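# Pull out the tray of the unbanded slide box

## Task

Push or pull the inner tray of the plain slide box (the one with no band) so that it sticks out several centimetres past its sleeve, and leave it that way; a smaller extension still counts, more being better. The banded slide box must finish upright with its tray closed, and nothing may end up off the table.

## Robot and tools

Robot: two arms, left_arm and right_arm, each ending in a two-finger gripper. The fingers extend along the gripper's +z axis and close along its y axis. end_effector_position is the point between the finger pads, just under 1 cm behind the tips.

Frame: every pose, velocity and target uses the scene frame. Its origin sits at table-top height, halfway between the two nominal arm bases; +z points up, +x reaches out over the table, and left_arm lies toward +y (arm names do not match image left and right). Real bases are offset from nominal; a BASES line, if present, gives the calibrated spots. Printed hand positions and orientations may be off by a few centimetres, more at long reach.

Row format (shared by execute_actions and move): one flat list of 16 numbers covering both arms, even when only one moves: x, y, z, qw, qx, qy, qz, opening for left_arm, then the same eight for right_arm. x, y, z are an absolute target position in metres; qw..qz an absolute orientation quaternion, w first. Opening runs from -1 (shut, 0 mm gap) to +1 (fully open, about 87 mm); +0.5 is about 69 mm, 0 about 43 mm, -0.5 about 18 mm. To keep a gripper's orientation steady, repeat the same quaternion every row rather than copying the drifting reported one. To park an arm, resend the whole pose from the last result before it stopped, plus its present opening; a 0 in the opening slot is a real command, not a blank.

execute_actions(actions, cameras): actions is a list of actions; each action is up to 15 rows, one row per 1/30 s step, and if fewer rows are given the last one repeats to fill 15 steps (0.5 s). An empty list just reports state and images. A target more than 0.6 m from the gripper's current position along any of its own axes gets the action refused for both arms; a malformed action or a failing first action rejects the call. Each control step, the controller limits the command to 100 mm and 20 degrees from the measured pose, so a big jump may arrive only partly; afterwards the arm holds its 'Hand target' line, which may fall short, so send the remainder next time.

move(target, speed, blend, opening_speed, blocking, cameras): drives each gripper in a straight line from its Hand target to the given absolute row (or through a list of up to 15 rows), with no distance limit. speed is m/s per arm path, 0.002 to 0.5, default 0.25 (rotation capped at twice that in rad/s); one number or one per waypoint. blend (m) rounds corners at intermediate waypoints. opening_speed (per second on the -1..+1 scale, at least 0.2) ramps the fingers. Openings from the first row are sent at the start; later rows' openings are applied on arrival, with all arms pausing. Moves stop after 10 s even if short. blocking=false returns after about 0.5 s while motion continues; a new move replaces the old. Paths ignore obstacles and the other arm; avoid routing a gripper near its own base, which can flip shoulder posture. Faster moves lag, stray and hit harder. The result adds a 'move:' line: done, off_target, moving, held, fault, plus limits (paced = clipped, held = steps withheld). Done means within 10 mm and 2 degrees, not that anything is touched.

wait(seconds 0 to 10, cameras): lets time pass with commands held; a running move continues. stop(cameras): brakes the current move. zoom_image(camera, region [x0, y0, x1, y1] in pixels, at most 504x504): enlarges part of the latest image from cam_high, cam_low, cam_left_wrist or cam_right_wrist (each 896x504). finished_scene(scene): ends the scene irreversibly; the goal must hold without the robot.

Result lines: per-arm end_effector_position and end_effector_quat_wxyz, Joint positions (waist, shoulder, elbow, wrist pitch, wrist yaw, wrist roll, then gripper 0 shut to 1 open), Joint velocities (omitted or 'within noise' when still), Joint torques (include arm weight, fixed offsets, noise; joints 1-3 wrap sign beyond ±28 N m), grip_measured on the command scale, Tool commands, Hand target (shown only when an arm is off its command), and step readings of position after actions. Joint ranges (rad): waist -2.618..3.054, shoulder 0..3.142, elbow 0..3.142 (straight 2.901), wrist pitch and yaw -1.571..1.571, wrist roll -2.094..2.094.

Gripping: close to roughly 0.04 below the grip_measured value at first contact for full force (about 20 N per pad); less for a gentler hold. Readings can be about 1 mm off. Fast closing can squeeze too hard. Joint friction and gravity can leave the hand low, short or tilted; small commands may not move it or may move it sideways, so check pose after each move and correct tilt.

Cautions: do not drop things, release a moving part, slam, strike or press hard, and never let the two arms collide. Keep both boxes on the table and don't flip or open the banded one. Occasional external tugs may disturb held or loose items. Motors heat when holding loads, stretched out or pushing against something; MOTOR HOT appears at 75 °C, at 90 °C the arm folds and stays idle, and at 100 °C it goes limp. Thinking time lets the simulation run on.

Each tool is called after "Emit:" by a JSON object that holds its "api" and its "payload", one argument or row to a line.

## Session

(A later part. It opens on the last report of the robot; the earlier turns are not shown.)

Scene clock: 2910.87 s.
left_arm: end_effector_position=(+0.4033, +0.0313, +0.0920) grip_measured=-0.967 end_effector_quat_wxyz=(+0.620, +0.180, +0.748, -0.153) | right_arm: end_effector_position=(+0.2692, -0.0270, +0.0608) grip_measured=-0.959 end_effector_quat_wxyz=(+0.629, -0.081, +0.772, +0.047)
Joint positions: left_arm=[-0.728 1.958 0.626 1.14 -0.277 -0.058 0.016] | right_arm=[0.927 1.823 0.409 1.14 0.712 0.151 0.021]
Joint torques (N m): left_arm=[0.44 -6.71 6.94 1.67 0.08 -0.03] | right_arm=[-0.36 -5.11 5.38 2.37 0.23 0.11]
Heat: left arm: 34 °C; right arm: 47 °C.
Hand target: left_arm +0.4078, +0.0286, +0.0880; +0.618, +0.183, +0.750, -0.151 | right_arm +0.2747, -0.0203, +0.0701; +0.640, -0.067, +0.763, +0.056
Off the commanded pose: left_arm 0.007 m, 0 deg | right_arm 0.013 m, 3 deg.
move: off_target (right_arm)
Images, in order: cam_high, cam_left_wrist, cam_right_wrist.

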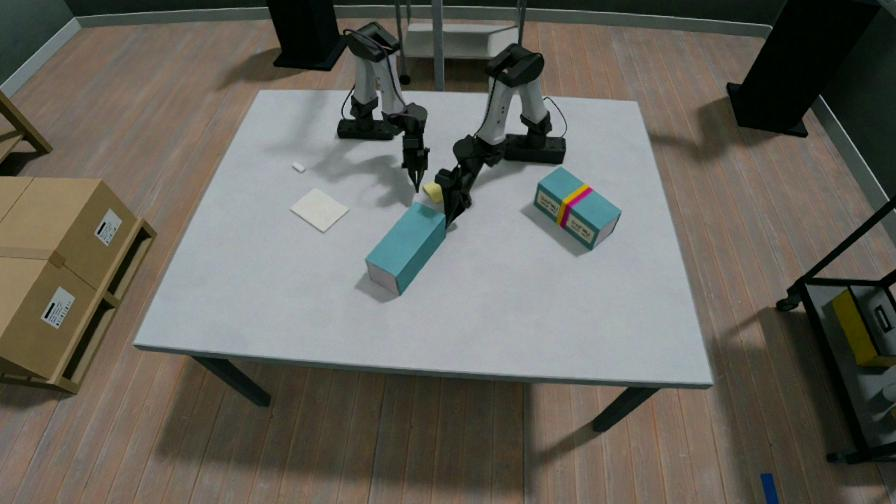

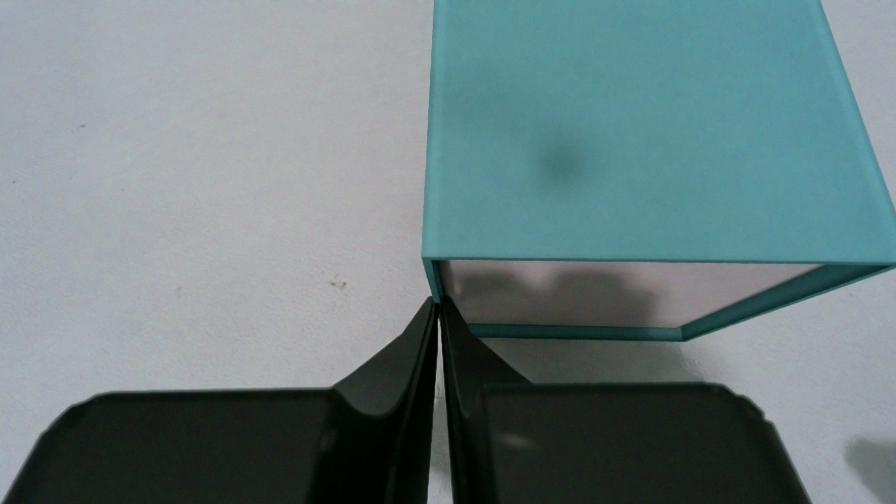

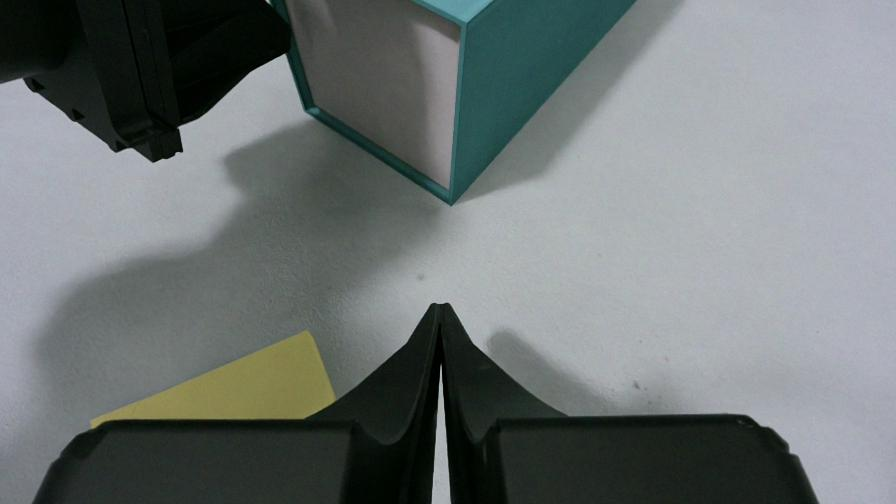

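Emit:
{"api": "move", "payload": {
  "target": [
    [0.408,0.0285,0.088,0.6178,0.1834,0.7495,-0.1512,-1,0.30,0.028,0.075,0.6403,-0.0668,0.7631,0.056,-1]
  ],
  "speed": 0.08,
  "cameras": ["cam_left_wrist","cam_high","cam_right_wrist"]
}}

Emit:
{"api": "zoom_image", "payload": {
  "camera": "cam_high",
  "region": [340, 130, 540, 250]
}}

Scene clock: 2923.17 s.
left_arm: end_effector_position=(+0.4033, +0.0313, +0.0920) grip_measured=-0.967 end_effector_quat_wxyz=(+0.620, +0.180, +0.748, -0.153) | right_arm: end_effector_position=(+0.2968, +0.0226, +0.0709) grip_measured=-0.959 end_effector_quat_wxyz=(+0.637, -0.074, +0.765, +0.055)
Joint positions: left_arm=[-0.728 1.958 0.626 1.14 -0.277 -0.058 0.016] | right_arm=[0.956 1.93 0.635 1.044 0.741 0.16 0.021]
Joint torques (N m): left_arm=[0.57 -6.56 7.01 1.67 0.05 -0.02] | right_arm=[-0.23 -6.39 6 2 0.22 0.14]
Hand target: left_arm +0.4078, +0.0286, +0.0880; +0.618, +0.183, +0.750, -0.151 | right_arm +0.2999, +0.0279, +0.0750; +0.640, -0.067, +0.763, +0.056
Off the commanded pose: left_arm 0.007 m, 0 deg | right_arm 0.007 m, 1 deg.
move: done
Images, in order: cam_high, cam_left_wrist, cam_right_wrist.

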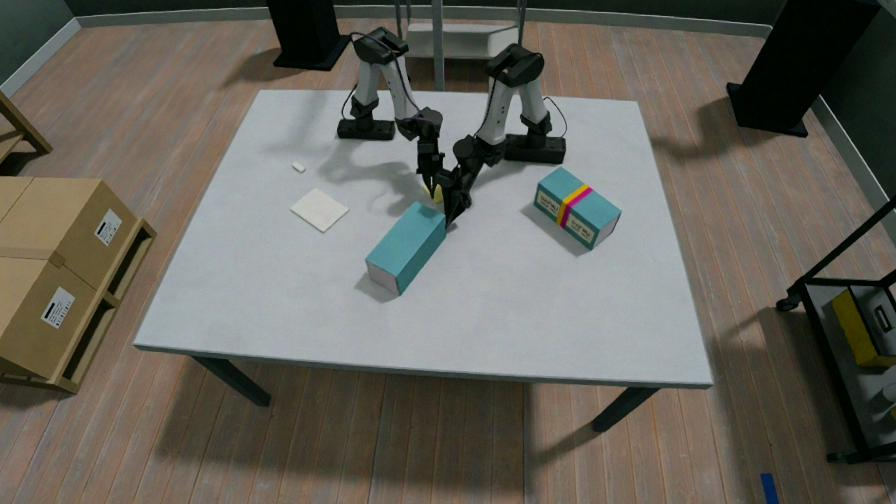

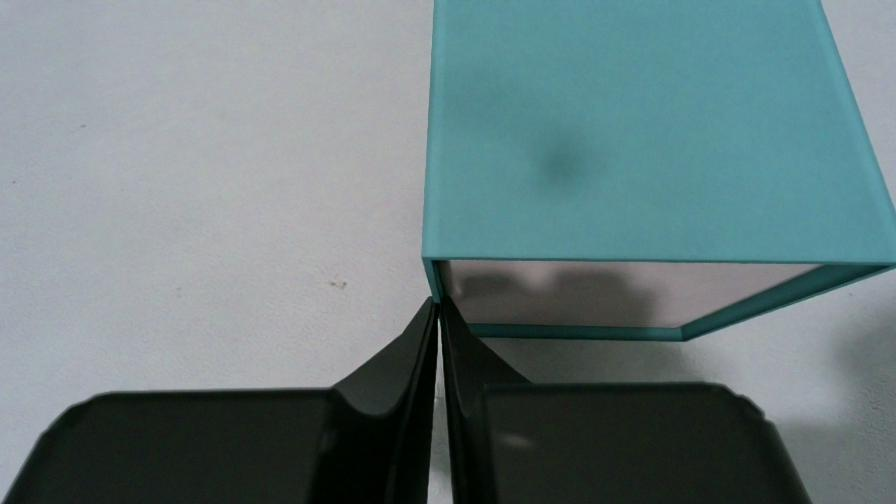

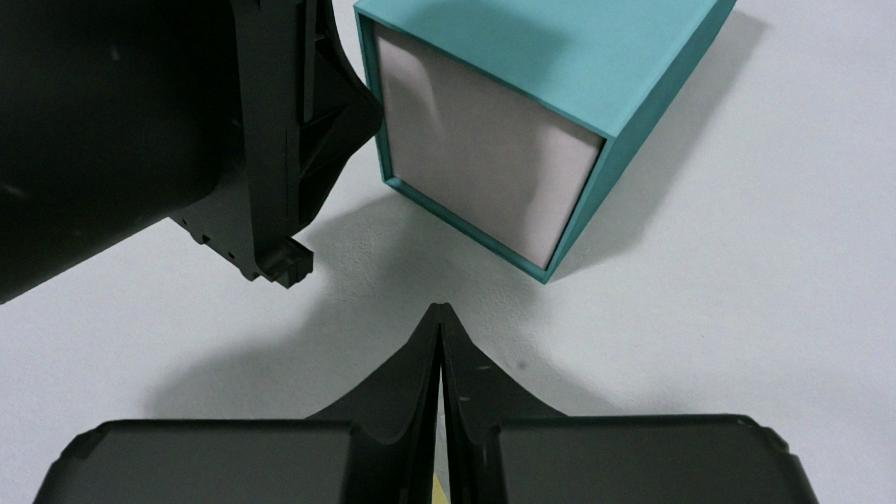

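Scaled by 2.520 from the camera's 896x504 image, which has a finer 1280x720 frame.

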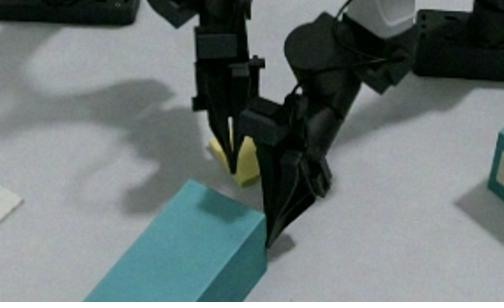

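Emit:
{"api": "move", "payload": {
  "target": [
    [0.408,0.0285,0.088,0.6178,0.1834,0.7495,-0.1512,-1,0.30,0.02,0.075,0.6209,-0.1982,0.7399,0.1664,-1]
  ],
  "speed": 0.08,
  "cameras": ["cam_left_wrist","cam_high","cam_right_wrist"]
}}

Emit:
{"api": "zoom_image", "payload": {
  "camera": "cam_high",
  "region": [340, 130, 540, 250]
}}

Scene clock: 2945.47 s.
left_arm: end_effector_position=(+0.4033, +0.0313, +0.0920) grip_measured=-0.967 end_effector_quat_wxyz=(+0.620, +0.180, +0.748, -0.153) | right_arm: end_effector_position=(+0.3002, +0.0203, +0.0634) grip_measured=-0.959 end_effector_quat_wxyz=(+0.610, -0.198, +0.750, +0.158)
Joint positions: left_arm=[-0.728 1.958 0.626 1.14 -0.277 -0.058 0.016] | right_arm=[0.78 1.9 0.527 1.16 0.246 0.048 0.021]
Joint torques (N m): left_arm=[0.62 -6.68 7.01 1.65 0.08 0.02] | right_arm=[-1.11 -8.66 2.62 2.57 -0.16 -0.04]
Hand target: left_arm +0.4078, +0.0286, +0.0880; +0.618, +0.183, +0.750, -0.151 | right_arm +0.3001, +0.0201, +0.0749; +0.621, -0.198, +0.740, +0.166
Off the commanded pose: left_arm 0.007 m, 0 deg | right_arm 0.012 m, 2 deg.
move: off_target (right_arm)
Images, in order: cam_high, cam_left_wrist, cam_right_wrist.

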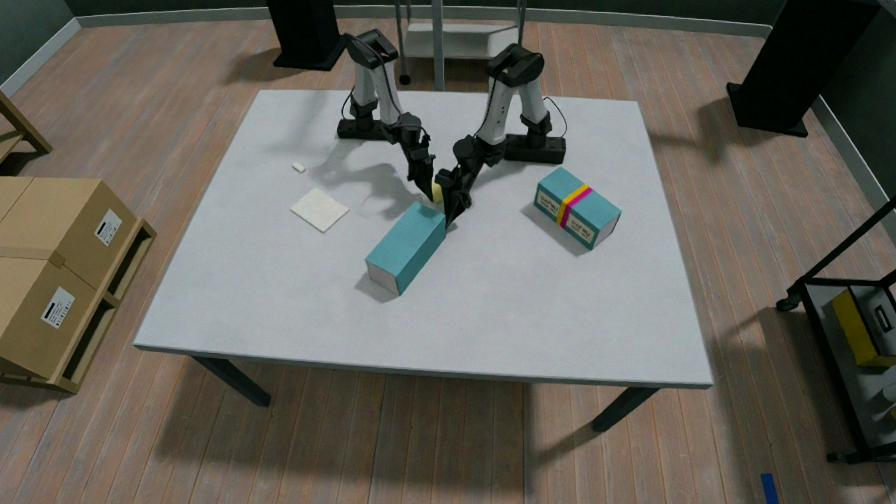

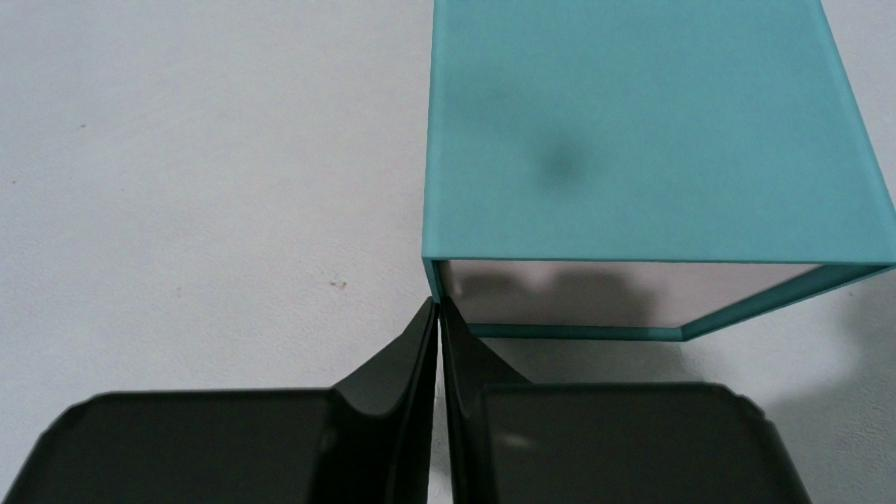

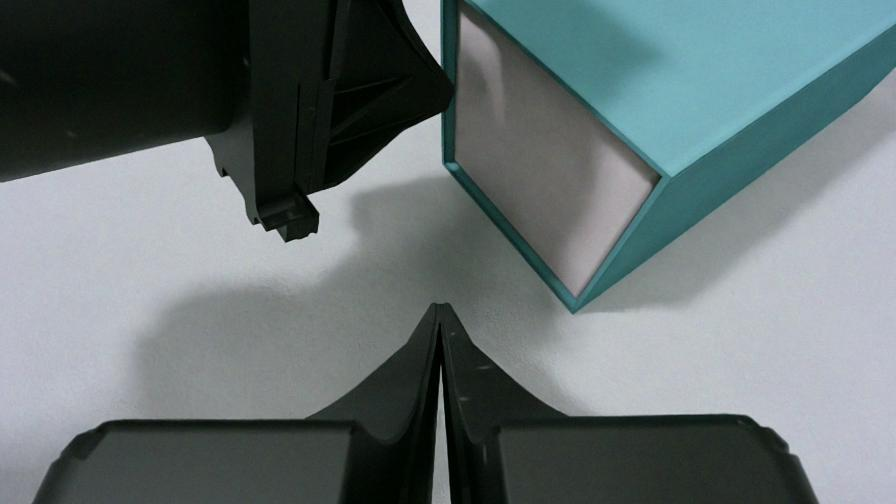

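Scaled by 2.520 from the camera's 896x504 image, which has a finer 1280x720 frame.

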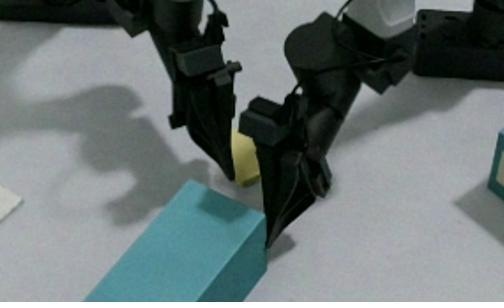

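Emit:
{"api": "move", "payload": {
  "target": [
    [0.408,0.0285,0.088,0.6178,0.1834,0.7495,-0.1512,-1,0.335,0.013,0.08,0.6209,-0.1982,0.7399,0.1664,-1]
  ],
  "speed": 0.06,
  "cameras": ["cam_left_wrist","cam_high","cam_right_wrist"]
}}

Emit:
{"api": "zoom_image", "payload": {
  "camera": "cam_high",
  "region": [340, 130, 540, 250]
}}

Scene clock: 2955.60 s.
left_arm: end_effector_position=(+0.4033, +0.0313, +0.0920) grip_measured=-0.967 end_effector_quat_wxyz=(+0.620, +0.180, +0.748, -0.153) | right_arm: end_effector_position=(+0.3292, +0.0080, +0.0742) grip_measured=-0.959 end_effector_quat_wxyz=(+0.617, -0.194, +0.745, +0.162)
Joint positions: left_arm=[-0.728 1.958 0.626 1.14 -0.277 -0.058 0.016] | right_arm=[0.682 1.9 0.58 1.13 0.151 0.031 0.021]
Joint torques (N m): left_arm=[0.49 -6.64 7.01 1.67 0.08 -0.01] | right_arm=[-1.01 -6.53 6.04 2.25 -0.14 -0.06]
Hand target: left_arm +0.4078, +0.0286, +0.0880; +0.618, +0.183, +0.750, -0.151 | right_arm +0.3347, +0.0128, +0.0801; +0.621, -0.198, +0.740, +0.166
Off the commanded pose: left_arm 0.007 m, 0 deg | right_arm 0.010 m, 1 deg.
move: done
Images, in order: cam_high, cam_left_wrist, cam_right_wrist.

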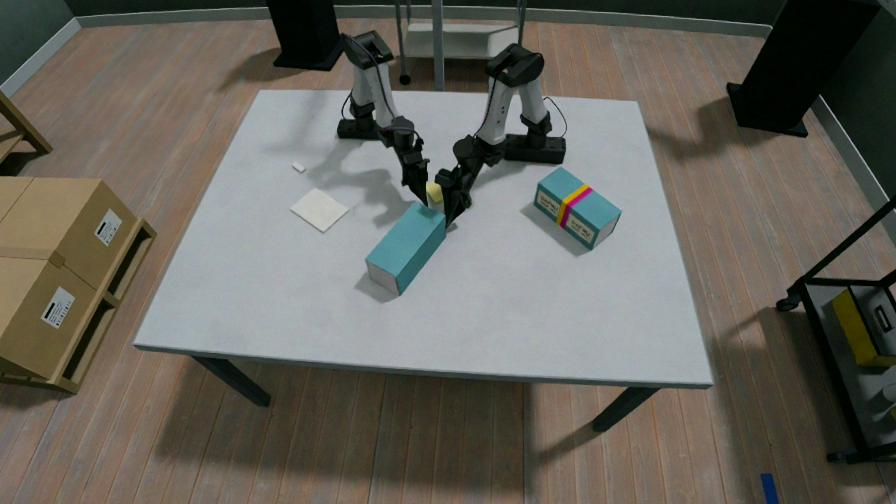

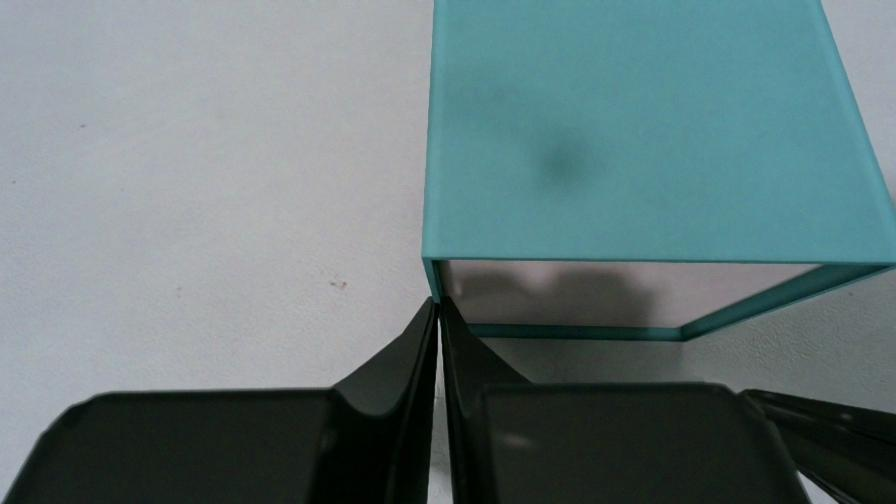

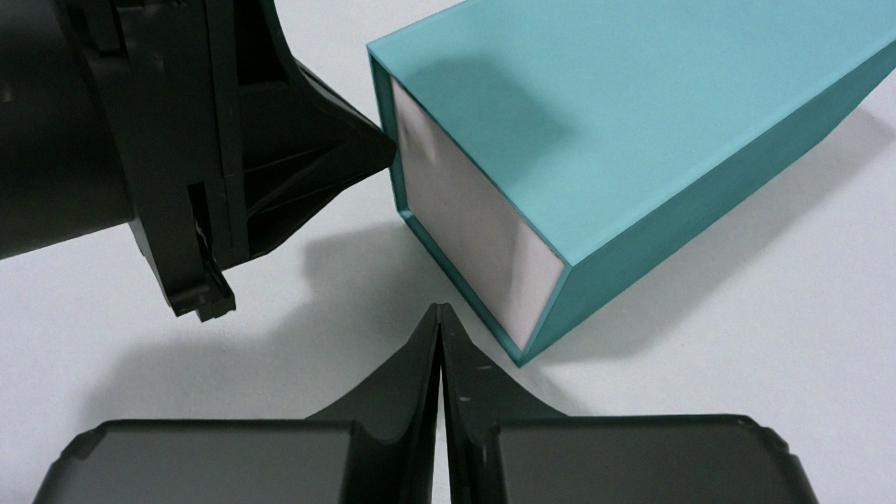

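Scaled by 2.520 from the camera's 896x504 image, which has a finer 1280x720 frame.

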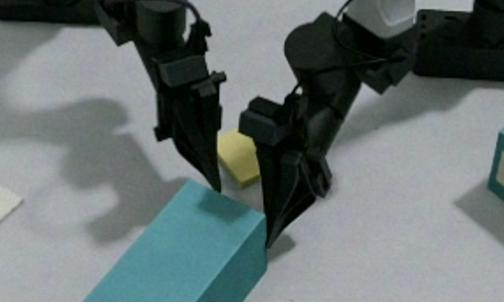

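Emit:
{"api": "move", "payload": {
  "target": [
    [0.408,0.0285,0.088,0.6178,0.1834,0.7495,-0.1512,-1,0.350,0.020,0.08,0.6209,-0.1982,0.7399,0.1664,-1],
    [0.408,0.0285,0.088,0.6178,0.1834,0.7495,-0.1512,-1,0.3765,0.006,0.08,0.6209,-0.1982,0.7399,0.1664,-1]
  ],
  "speed": 0.05,
  "cameras": ["cam_left_wrist","cam_high","cam_right_wrist"]
}}

Emit:
{"api": "zoom_image", "payload": {
  "camera": "cam_high",
  "region": [340, 130, 540, 250]
}}

Scene clock: 2968.27 s.
left_arm: end_effector_position=(+0.4032, +0.0312, +0.0920) grip_measured=-0.967 end_effector_quat_wxyz=(+0.620, +0.181, +0.748, -0.153) | right_arm: end_effector_position=(+0.3643, +0.0074, +0.0731) grip_measured=-0.959 end_effector_quat_wxyz=(+0.611, -0.202, +0.745, +0.173)
Joint positions: left_arm=[-0.728 1.958 0.626 1.14 -0.276 -0.058 0.016] | right_arm=[0.598 1.968 0.7 1.075 0.039 0.019 0.021]
Joint torques (N m): left_arm=[0.72 -6.56 7.13 1.66 0.14 -0.01] | right_arm=[-1.76 -6.79 6.87 2.26 0.02 -0.09]
Hand target: left_arm +0.4078, +0.0287, +0.0880; +0.618, +0.183, +0.750, -0.151 | right_arm +0.3760, +0.0056, +0.0801; +0.621, -0.198, +0.740, +0.166
Off the commanded pose: left_arm 0.007 m, 0 deg | right_arm 0.014 m, 2 deg.
move: off_target (right_arm)
Images, in order: cam_high, cam_left_wrist, cam_right_wrist.

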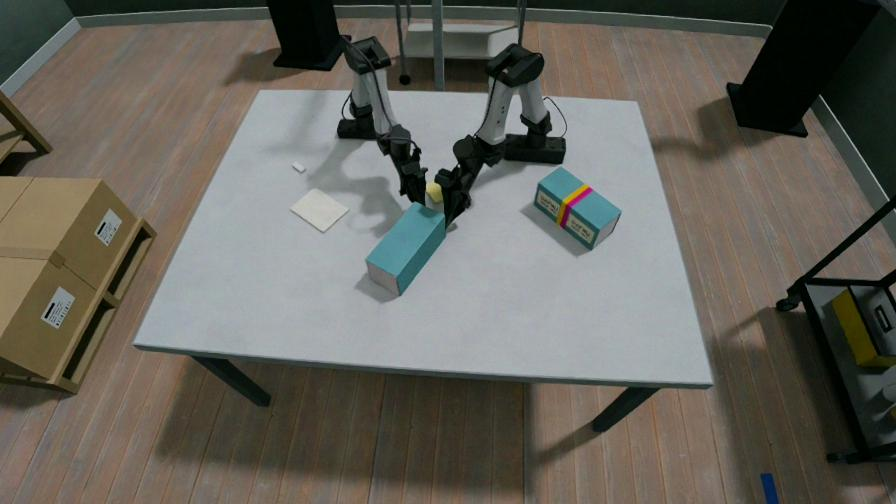

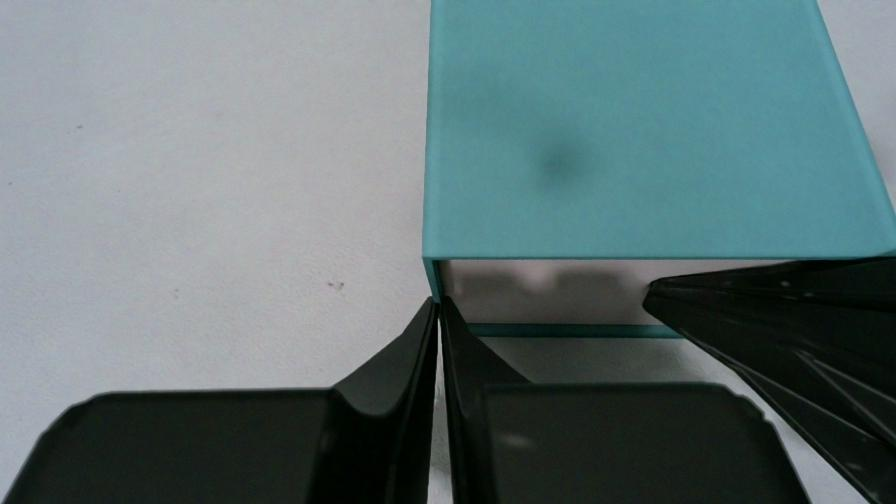

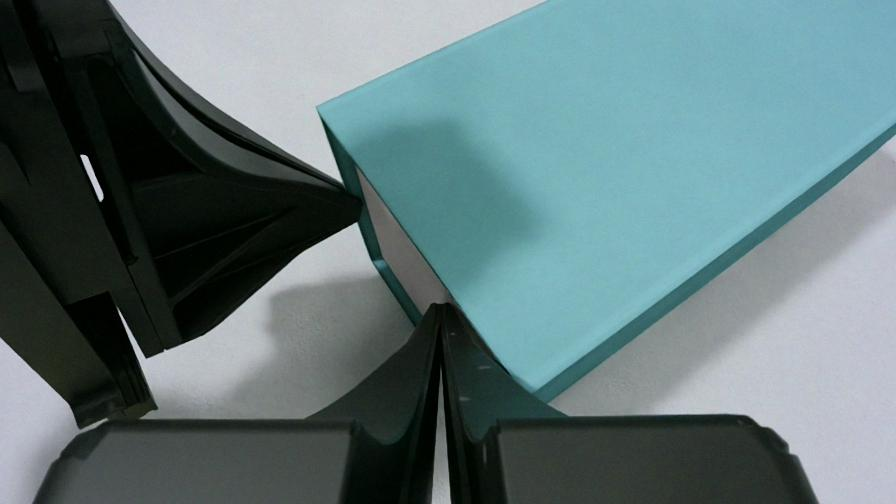

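Scaled by 2.520 from the camera's 896x504 image, which has a finer 1280x720 frame.

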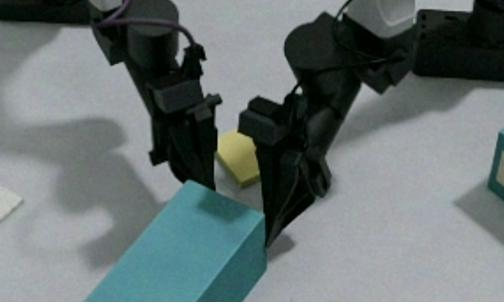

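Emit:
{"api": "move", "payload": {
  "target": [
    [0.400,0.035,0.088,0.6178,0.1834,0.7495,-0.1512,-1,0.387,0.006,0.08,0.6209,-0.1982,0.7399,0.1664,-1]
  ],
  "speed": 0.04,
  "cameras": ["cam_left_wrist","cam_high","cam_right_wrist"]
}}

Emit:
{"api": "zoom_image", "payload": {
  "camera": "cam_high",
  "region": [340, 130, 540, 250]
}}

Scene clock: 2979.87 s.
left_arm: end_effector_position=(+0.4032, +0.0311, +0.0922) grip_measured=-0.967 end_effector_quat_wxyz=(+0.620, +0.181, +0.748, -0.153) | right_arm: end_effector_position=(+0.3714, +0.0100, +0.0709) grip_measured=-0.959 end_effector_quat_wxyz=(+0.607, -0.207, +0.746, +0.178)
Joint positions: left_arm=[-0.728 1.958 0.626 1.141 -0.275 -0.058 0.016] | right_arm=[0.585 1.989 0.735 1.052 0.012 0.018 0.021]
Joint torques (N m): left_arm=[0.1 -8.75 3.03 1.91 0.01 -0.01] | right_arm=[-2.06 -7.04 7.16 2.34 0.12 -0.11]
Hand target: left_arm +0.4000, +0.0349, +0.0880; +0.618, +0.184, +0.750, -0.151 | right_arm +0.3862, +0.0055, +0.0804; +0.621, -0.198, +0.740, +0.166
Off the commanded pose: left_arm 0.007 m, 1 deg | right_arm 0.019 m, 2 deg.
move: off_target (right_arm)
Images, in order: cam_high, cam_left_wrist, cam_right_wrist.

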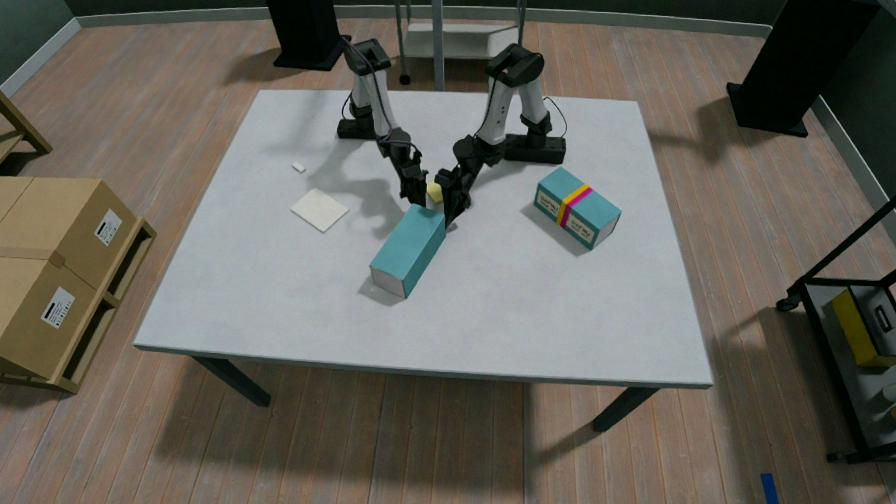

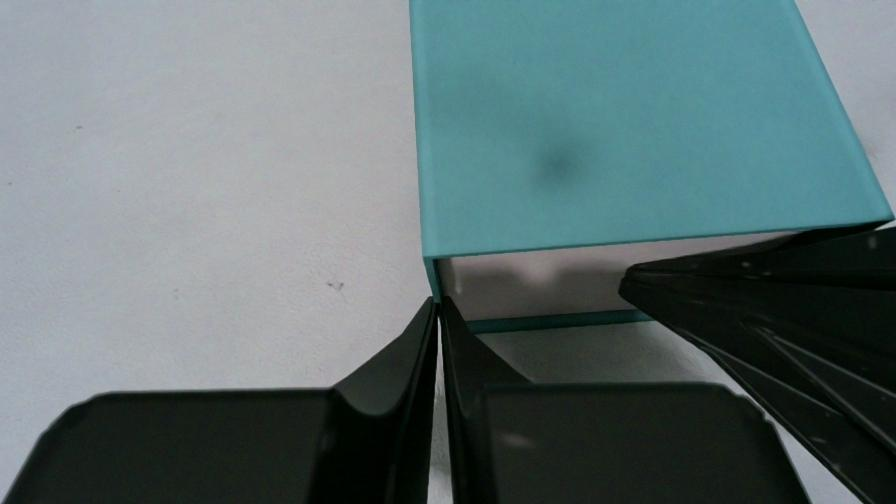

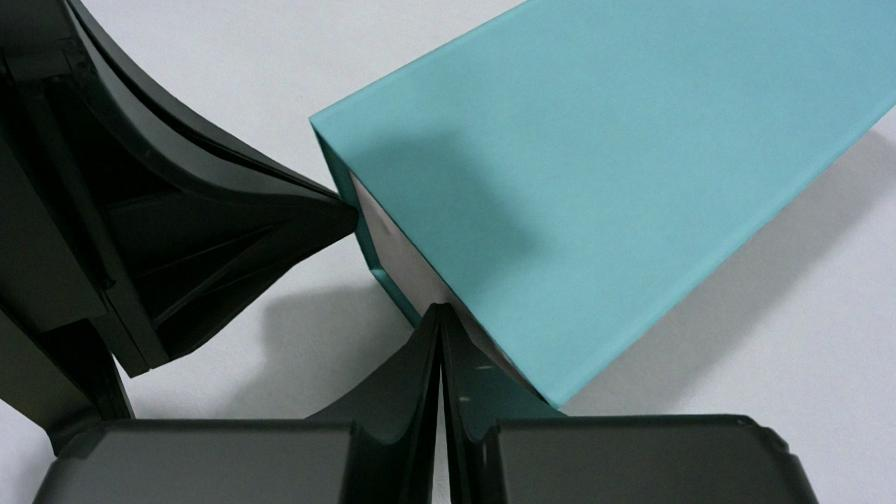

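Scaled by 2.520 from the camera's 896x504 image, which has a finer 1280x720 frame.

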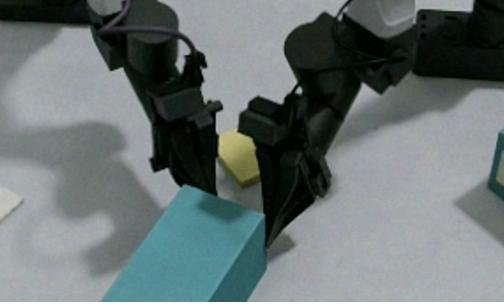

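Emit:
{"api": "move", "payload": {
  "target": [
    [0.400,0.035,0.088,0.6178,0.1834,0.7495,-0.1512,-1,0.32,-0.02,0.08,0.6209,-0.1982,0.7399,0.1664,-1],
    [0.400,0.035,0.088,0.6178,0.1834,0.7495,-0.1512,-0.5,0.28,-0.11,0.10,0.6209,-0.1982,0.7399,0.1664,-1],
    [0.34,0.07,0.12,0.6178,0.1834,0.7495,-0.1512,-0.5,0.28,-0.11,0.10,0.6209,-0.1982,0.7399,0.1664,-1],
    [0.320,0.016,0.15,0.3705,-0.4188,0.6209,-0.5493,-0.1,0.28,-0.11,0.10,0.6209,-0.1982,0.7399,0.1664,-1]
  ],
  "speed": 0.12
}}

Emit:
{"api": "zoom_image", "payload": {
  "camera": "cam_high",
  "region": [340, 130, 540, 250]
}}

Scene clock: 3020.33 s.
left_arm: end_effector_position=(+0.3211, +0.0183, +0.1535) grip_measured=-0.500 end_effector_quat_wxyz=(+0.381, -0.401, +0.630, -0.545) | right_arm: end_effector_position=(+0.2833, -0.1088, +0.1002) grip_measured=-0.959 end_effector_quat_wxyz=(+0.622, -0.194, +0.740, +0.165)
Joint positions: left_arm=[-0.909 1.766 0.355 1.276 -0.542 -1.598 0.25] | right_arm=[0.354 1.455 0.213 1.068 -0.175 -0.028 0.021]
Joint torques (N m): left_arm=[-0.77 -4.75 4.42 1.67 -0.16 -0.03] | right_arm=[-1.11 -4.98 3.4 2.24 -0.17 -0.03]
Hand target: left_arm +0.3205, +0.0175, +0.1492; +0.381, -0.405, +0.630, -0.542 | right_arm +0.2800, -0.1099, +0.0999; +0.621, -0.198, +0.740, +0.166
Tool commands: left_gripper/opening=-0.5 right_gripper/opening=-1.0
Off the commanded pose: left_arm 0.004 m, 3 deg | right_arm 0.004 m, 1 deg.
move: off_target (left_arm; path cut at 10 s); path passed 3 of 4 targets; target 4's new opening was not sent

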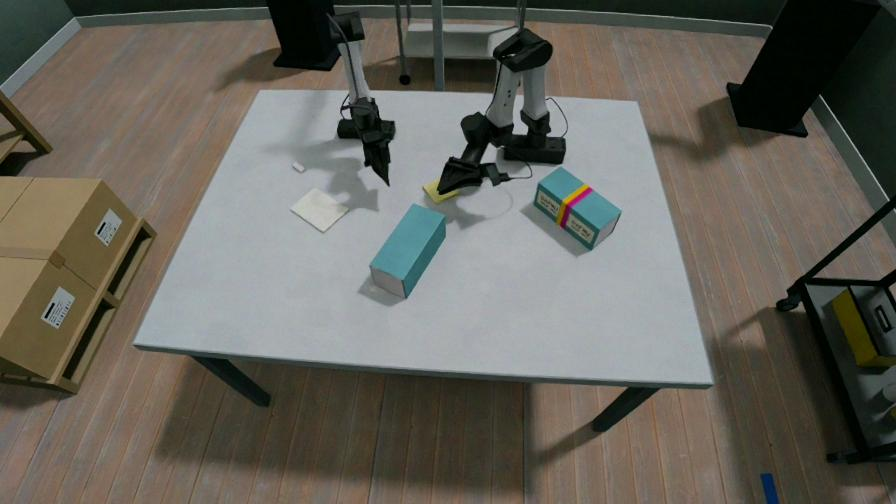

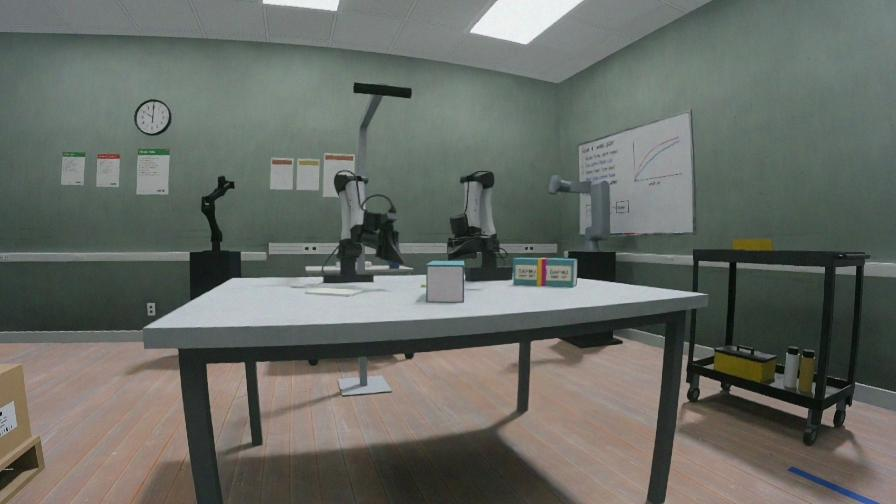

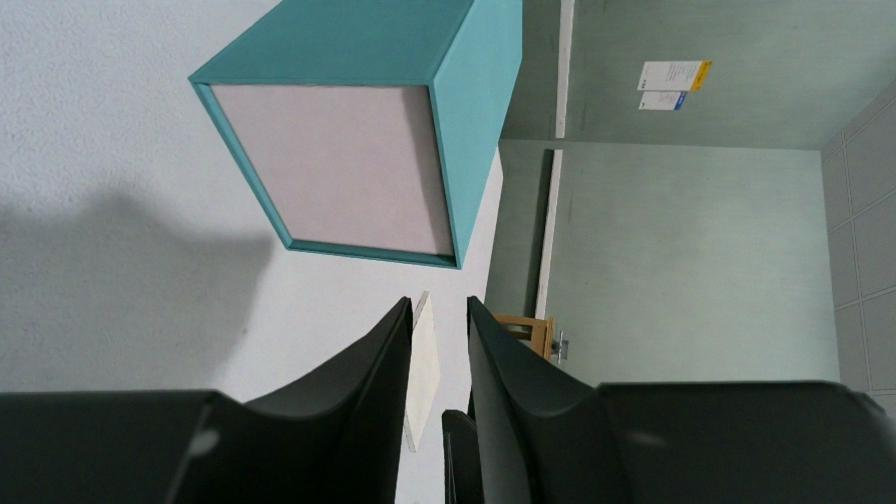

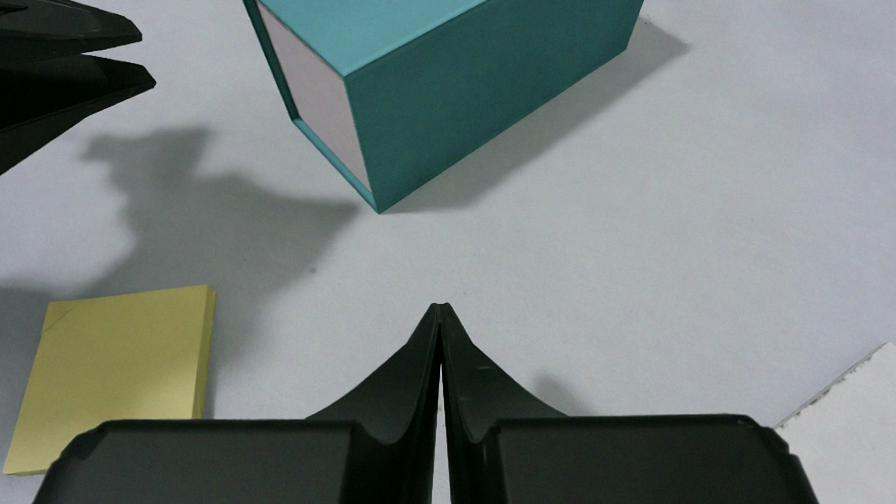

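Scaled by 2.520 from the camera's 896x504 image, which has a finer 1280x720 frame.

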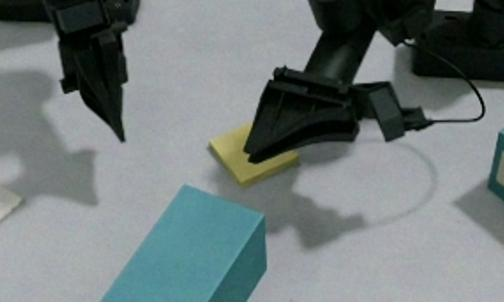

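Emit:
{"api": "move", "payload": {
  "target": [
    [0.347,0.003,0.150,0.3705,-0.4188,0.6209,-0.5493,-0.1,0.28,-0.11,0.10,0.6209,-0.1982,0.7399,0.1664,-1]
  ],
  "speed": 0.06,
  "cameras": ["cam_high","cam_left_wrist"]
}}

Emit:
{"api": "zoom_image", "payload": {
  "camera": "cam_high",
  "region": [340, 130, 540, 250]
}}

Scene clock: 3043.00 s.
left_arm: end_effector_position=(+0.3419, +0.0057, +0.1533) grip_measured=-0.100 end_effector_quat_wxyz=(+0.372, -0.416, +0.620, -0.552) | right_arm: end_effector_position=(+0.2833, -0.1088, +0.1002) grip_measured=-0.959 end_effector_quat_wxyz=(+0.622, -0.194, +0.740, +0.165)
Joint positions: left_arm=[-0.879 1.838 0.446 1.261 -0.521 -1.634 0.45] | right_arm=[0.354 1.455 0.213 1.068 -0.176 -0.028 0.021]
Joint torques (N m): left_arm=[0.9 -5.34 6.31 1.58 0.1 -0.11] | right_arm=[-1.13 -4.98 3.4 2.24 -0.17 -0.03]
Hand target: left_arm +0.3468, +0.0032, +0.1500; +0.370, -0.419, +0.621, -0.549 | right_arm +0.2800, -0.1099, +0.0999; +0.621, -0.198, +0.740, +0.166
Off the commanded pose: left_arm 0.007 m, 1 deg | right_arm 0.004 m, 1 deg.
move: done
Images, in order: cam_high, cam_left_wrist.

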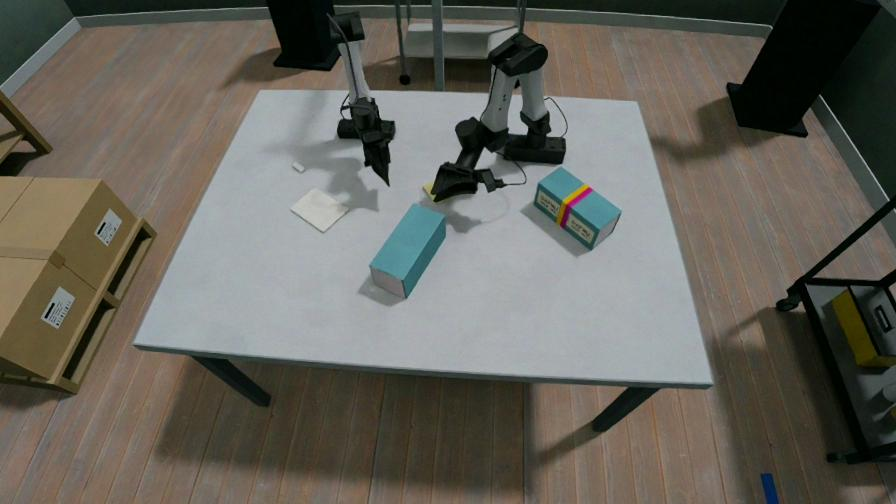

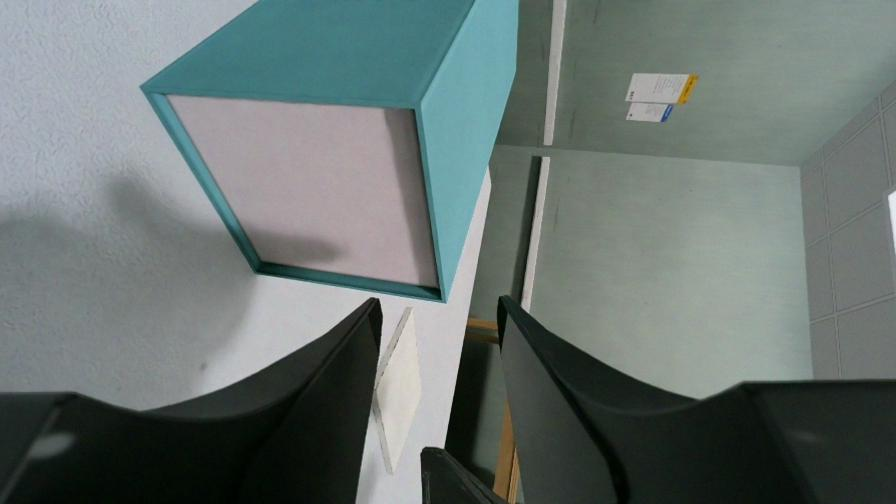

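Scaled by 2.520 from the camera's 896x504 image, which has a finer 1280x720 frame.

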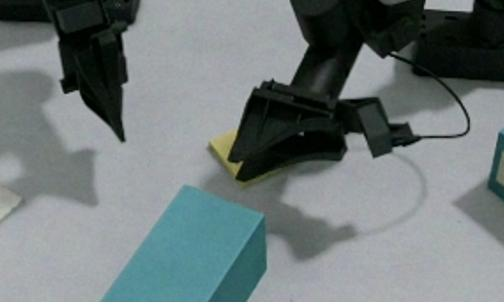

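Emit:
{"api": "move", "payload": {
  "target": [
    [0.386,-0.009,0.1445,0.3705,-0.4188,0.6209,-0.5493,-0.1,0.28,-0.11,0.10,0.6209,-0.1982,0.7399,0.1664,-1]
  ],
  "speed": 0.05,
  "cameras": ["cam_high","cam_left_wrist"]
}}

Emit:
{"api": "zoom_image", "payload": {
  "camera": "cam_high",
  "region": [340, 130, 540, 250]
}}

Scene clock: 3057.63 s.
left_arm: end_effector_position=(+0.3808, -0.0063, +0.1494) grip_measured=-0.100 end_effector_quat_wxyz=(+0.370, -0.420, +0.616, -0.554) | right_arm: end_effector_position=(+0.2833, -0.1088, +0.1002) grip_measured=-0.959 end_effector_quat_wxyz=(+0.622, -0.194, +0.740, +0.165)
Joint positions: left_arm=[-0.802 1.943 0.585 1.233 -0.446 -1.635 0.45] | right_arm=[0.354 1.455 0.213 1.068 -0.176 -0.028 0.021]
Joint torques (N m): left_arm=[0.84 -6.5 6.91 1.53 0.05 0.07] | right_arm=[-1.14 -4.97 3.38 2.24 -0.17 -0.03]
Heat: left arm: 34 °C; right arm: 42 °C.
Hand target: left_arm +0.3858, -0.0087, +0.1446; +0.370, -0.419, +0.621, -0.549 | right_arm +0.2800, -0.1099, +0.0999; +0.621, -0.198, +0.740, +0.166
Off the commanded pose: left_arm 0.008 m, 1 deg | right_arm 0.004 m, 1 deg.
move: done
Images, in order: cam_high, cam_left_wrist.

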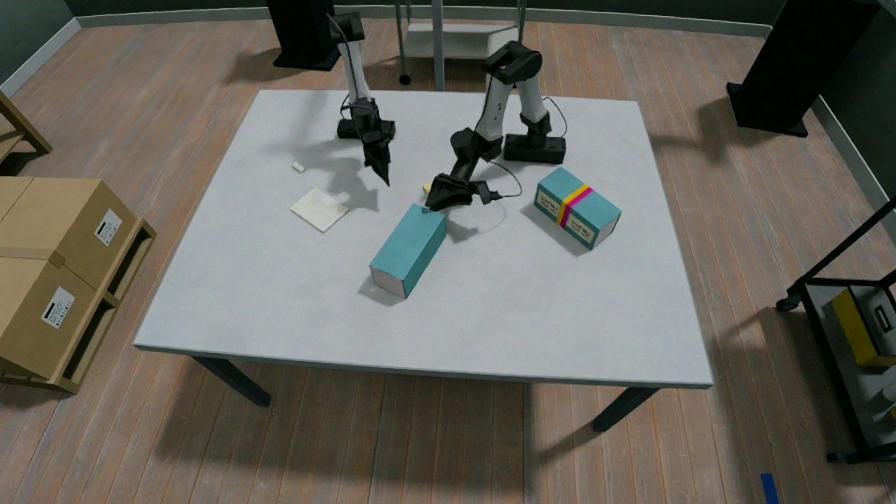

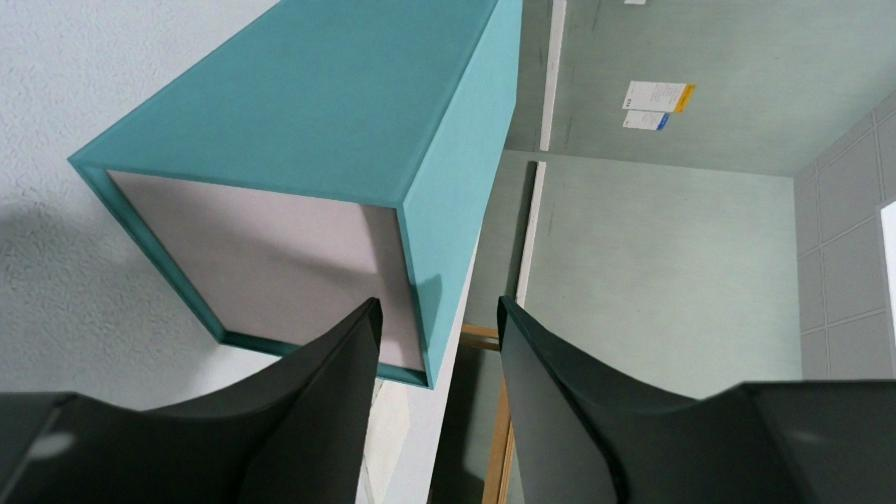

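Scaled by 2.520 from the camera's 896x504 image, which has a finer 1280x720 frame.

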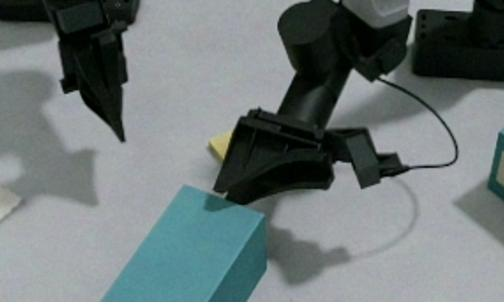

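Emit:
{"api": "move", "payload": {
  "target": [
    [0.398,-0.0135,0.137,0.3705,-0.4188,0.6209,-0.5493,-0.1,0.28,-0.11,0.10,0.6209,-0.1982,0.7399,0.1664,-1]
  ],
  "speed": 0.05,
  "cameras": ["cam_high","cam_left_wrist"]
}}

Emit:
{"api": "zoom_image", "payload": {
  "camera": "cam_high",
  "region": [340, 130, 540, 250]
}}

Scene clock: 3069.10 s.
left_arm: end_effector_position=(+0.3907, -0.0118, +0.1385) grip_measured=-0.100 end_effector_quat_wxyz=(+0.367, -0.420, +0.622, -0.550) | right_arm: end_effector_position=(+0.2833, -0.1088, +0.1002) grip_measured=-0.959 end_effector_quat_wxyz=(+0.622, -0.194, +0.740, +0.165)
Joint positions: left_arm=[-0.787 2 0.629 1.232 -0.426 -1.634 0.45] | right_arm=[0.354 1.455 0.213 1.068 -0.176 -0.028 0.021]
Joint torques (N m): left_arm=[1.11 -6.76 6.93 1.67 0.07 0.1] | right_arm=[-1.11 -4.98 3.38 2.24 -0.17 -0.03]
Hand target: left_arm +0.3978, -0.0133, +0.1370; +0.371, -0.419, +0.621, -0.549 | right_arm +0.2801, -0.1099, +0.0999; +0.621, -0.198, +0.740, +0.166
Off the commanded pose: left_arm 0.008 m, 0 deg | right_arm 0.004 m, 1 deg.
move: done
Images, in order: cam_high, cam_left_wrist.

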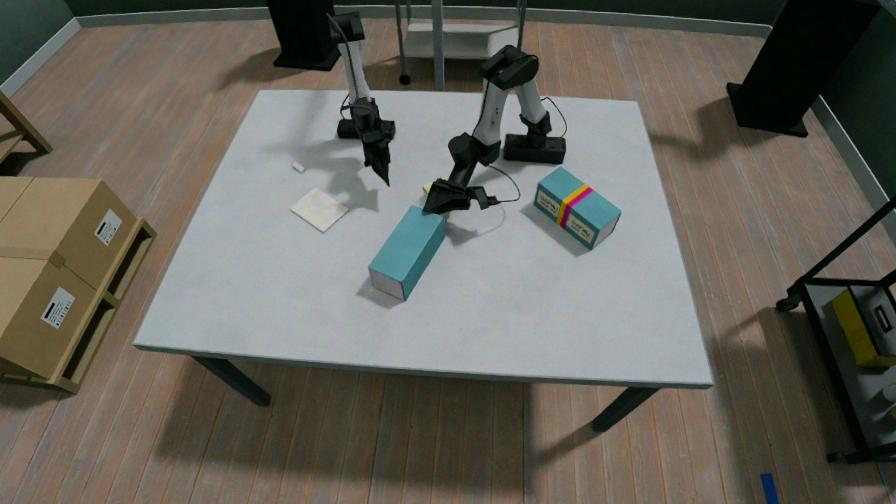

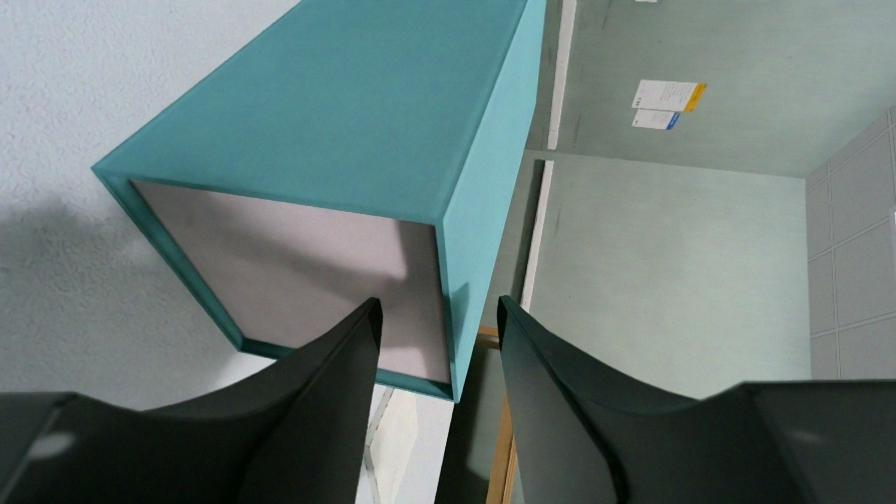

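Scaled by 2.520 from the camera's 896x504 image, which has a finer 1280x720 frame.

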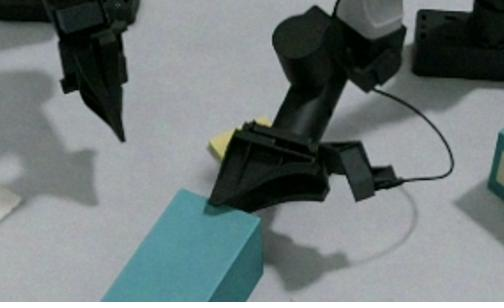

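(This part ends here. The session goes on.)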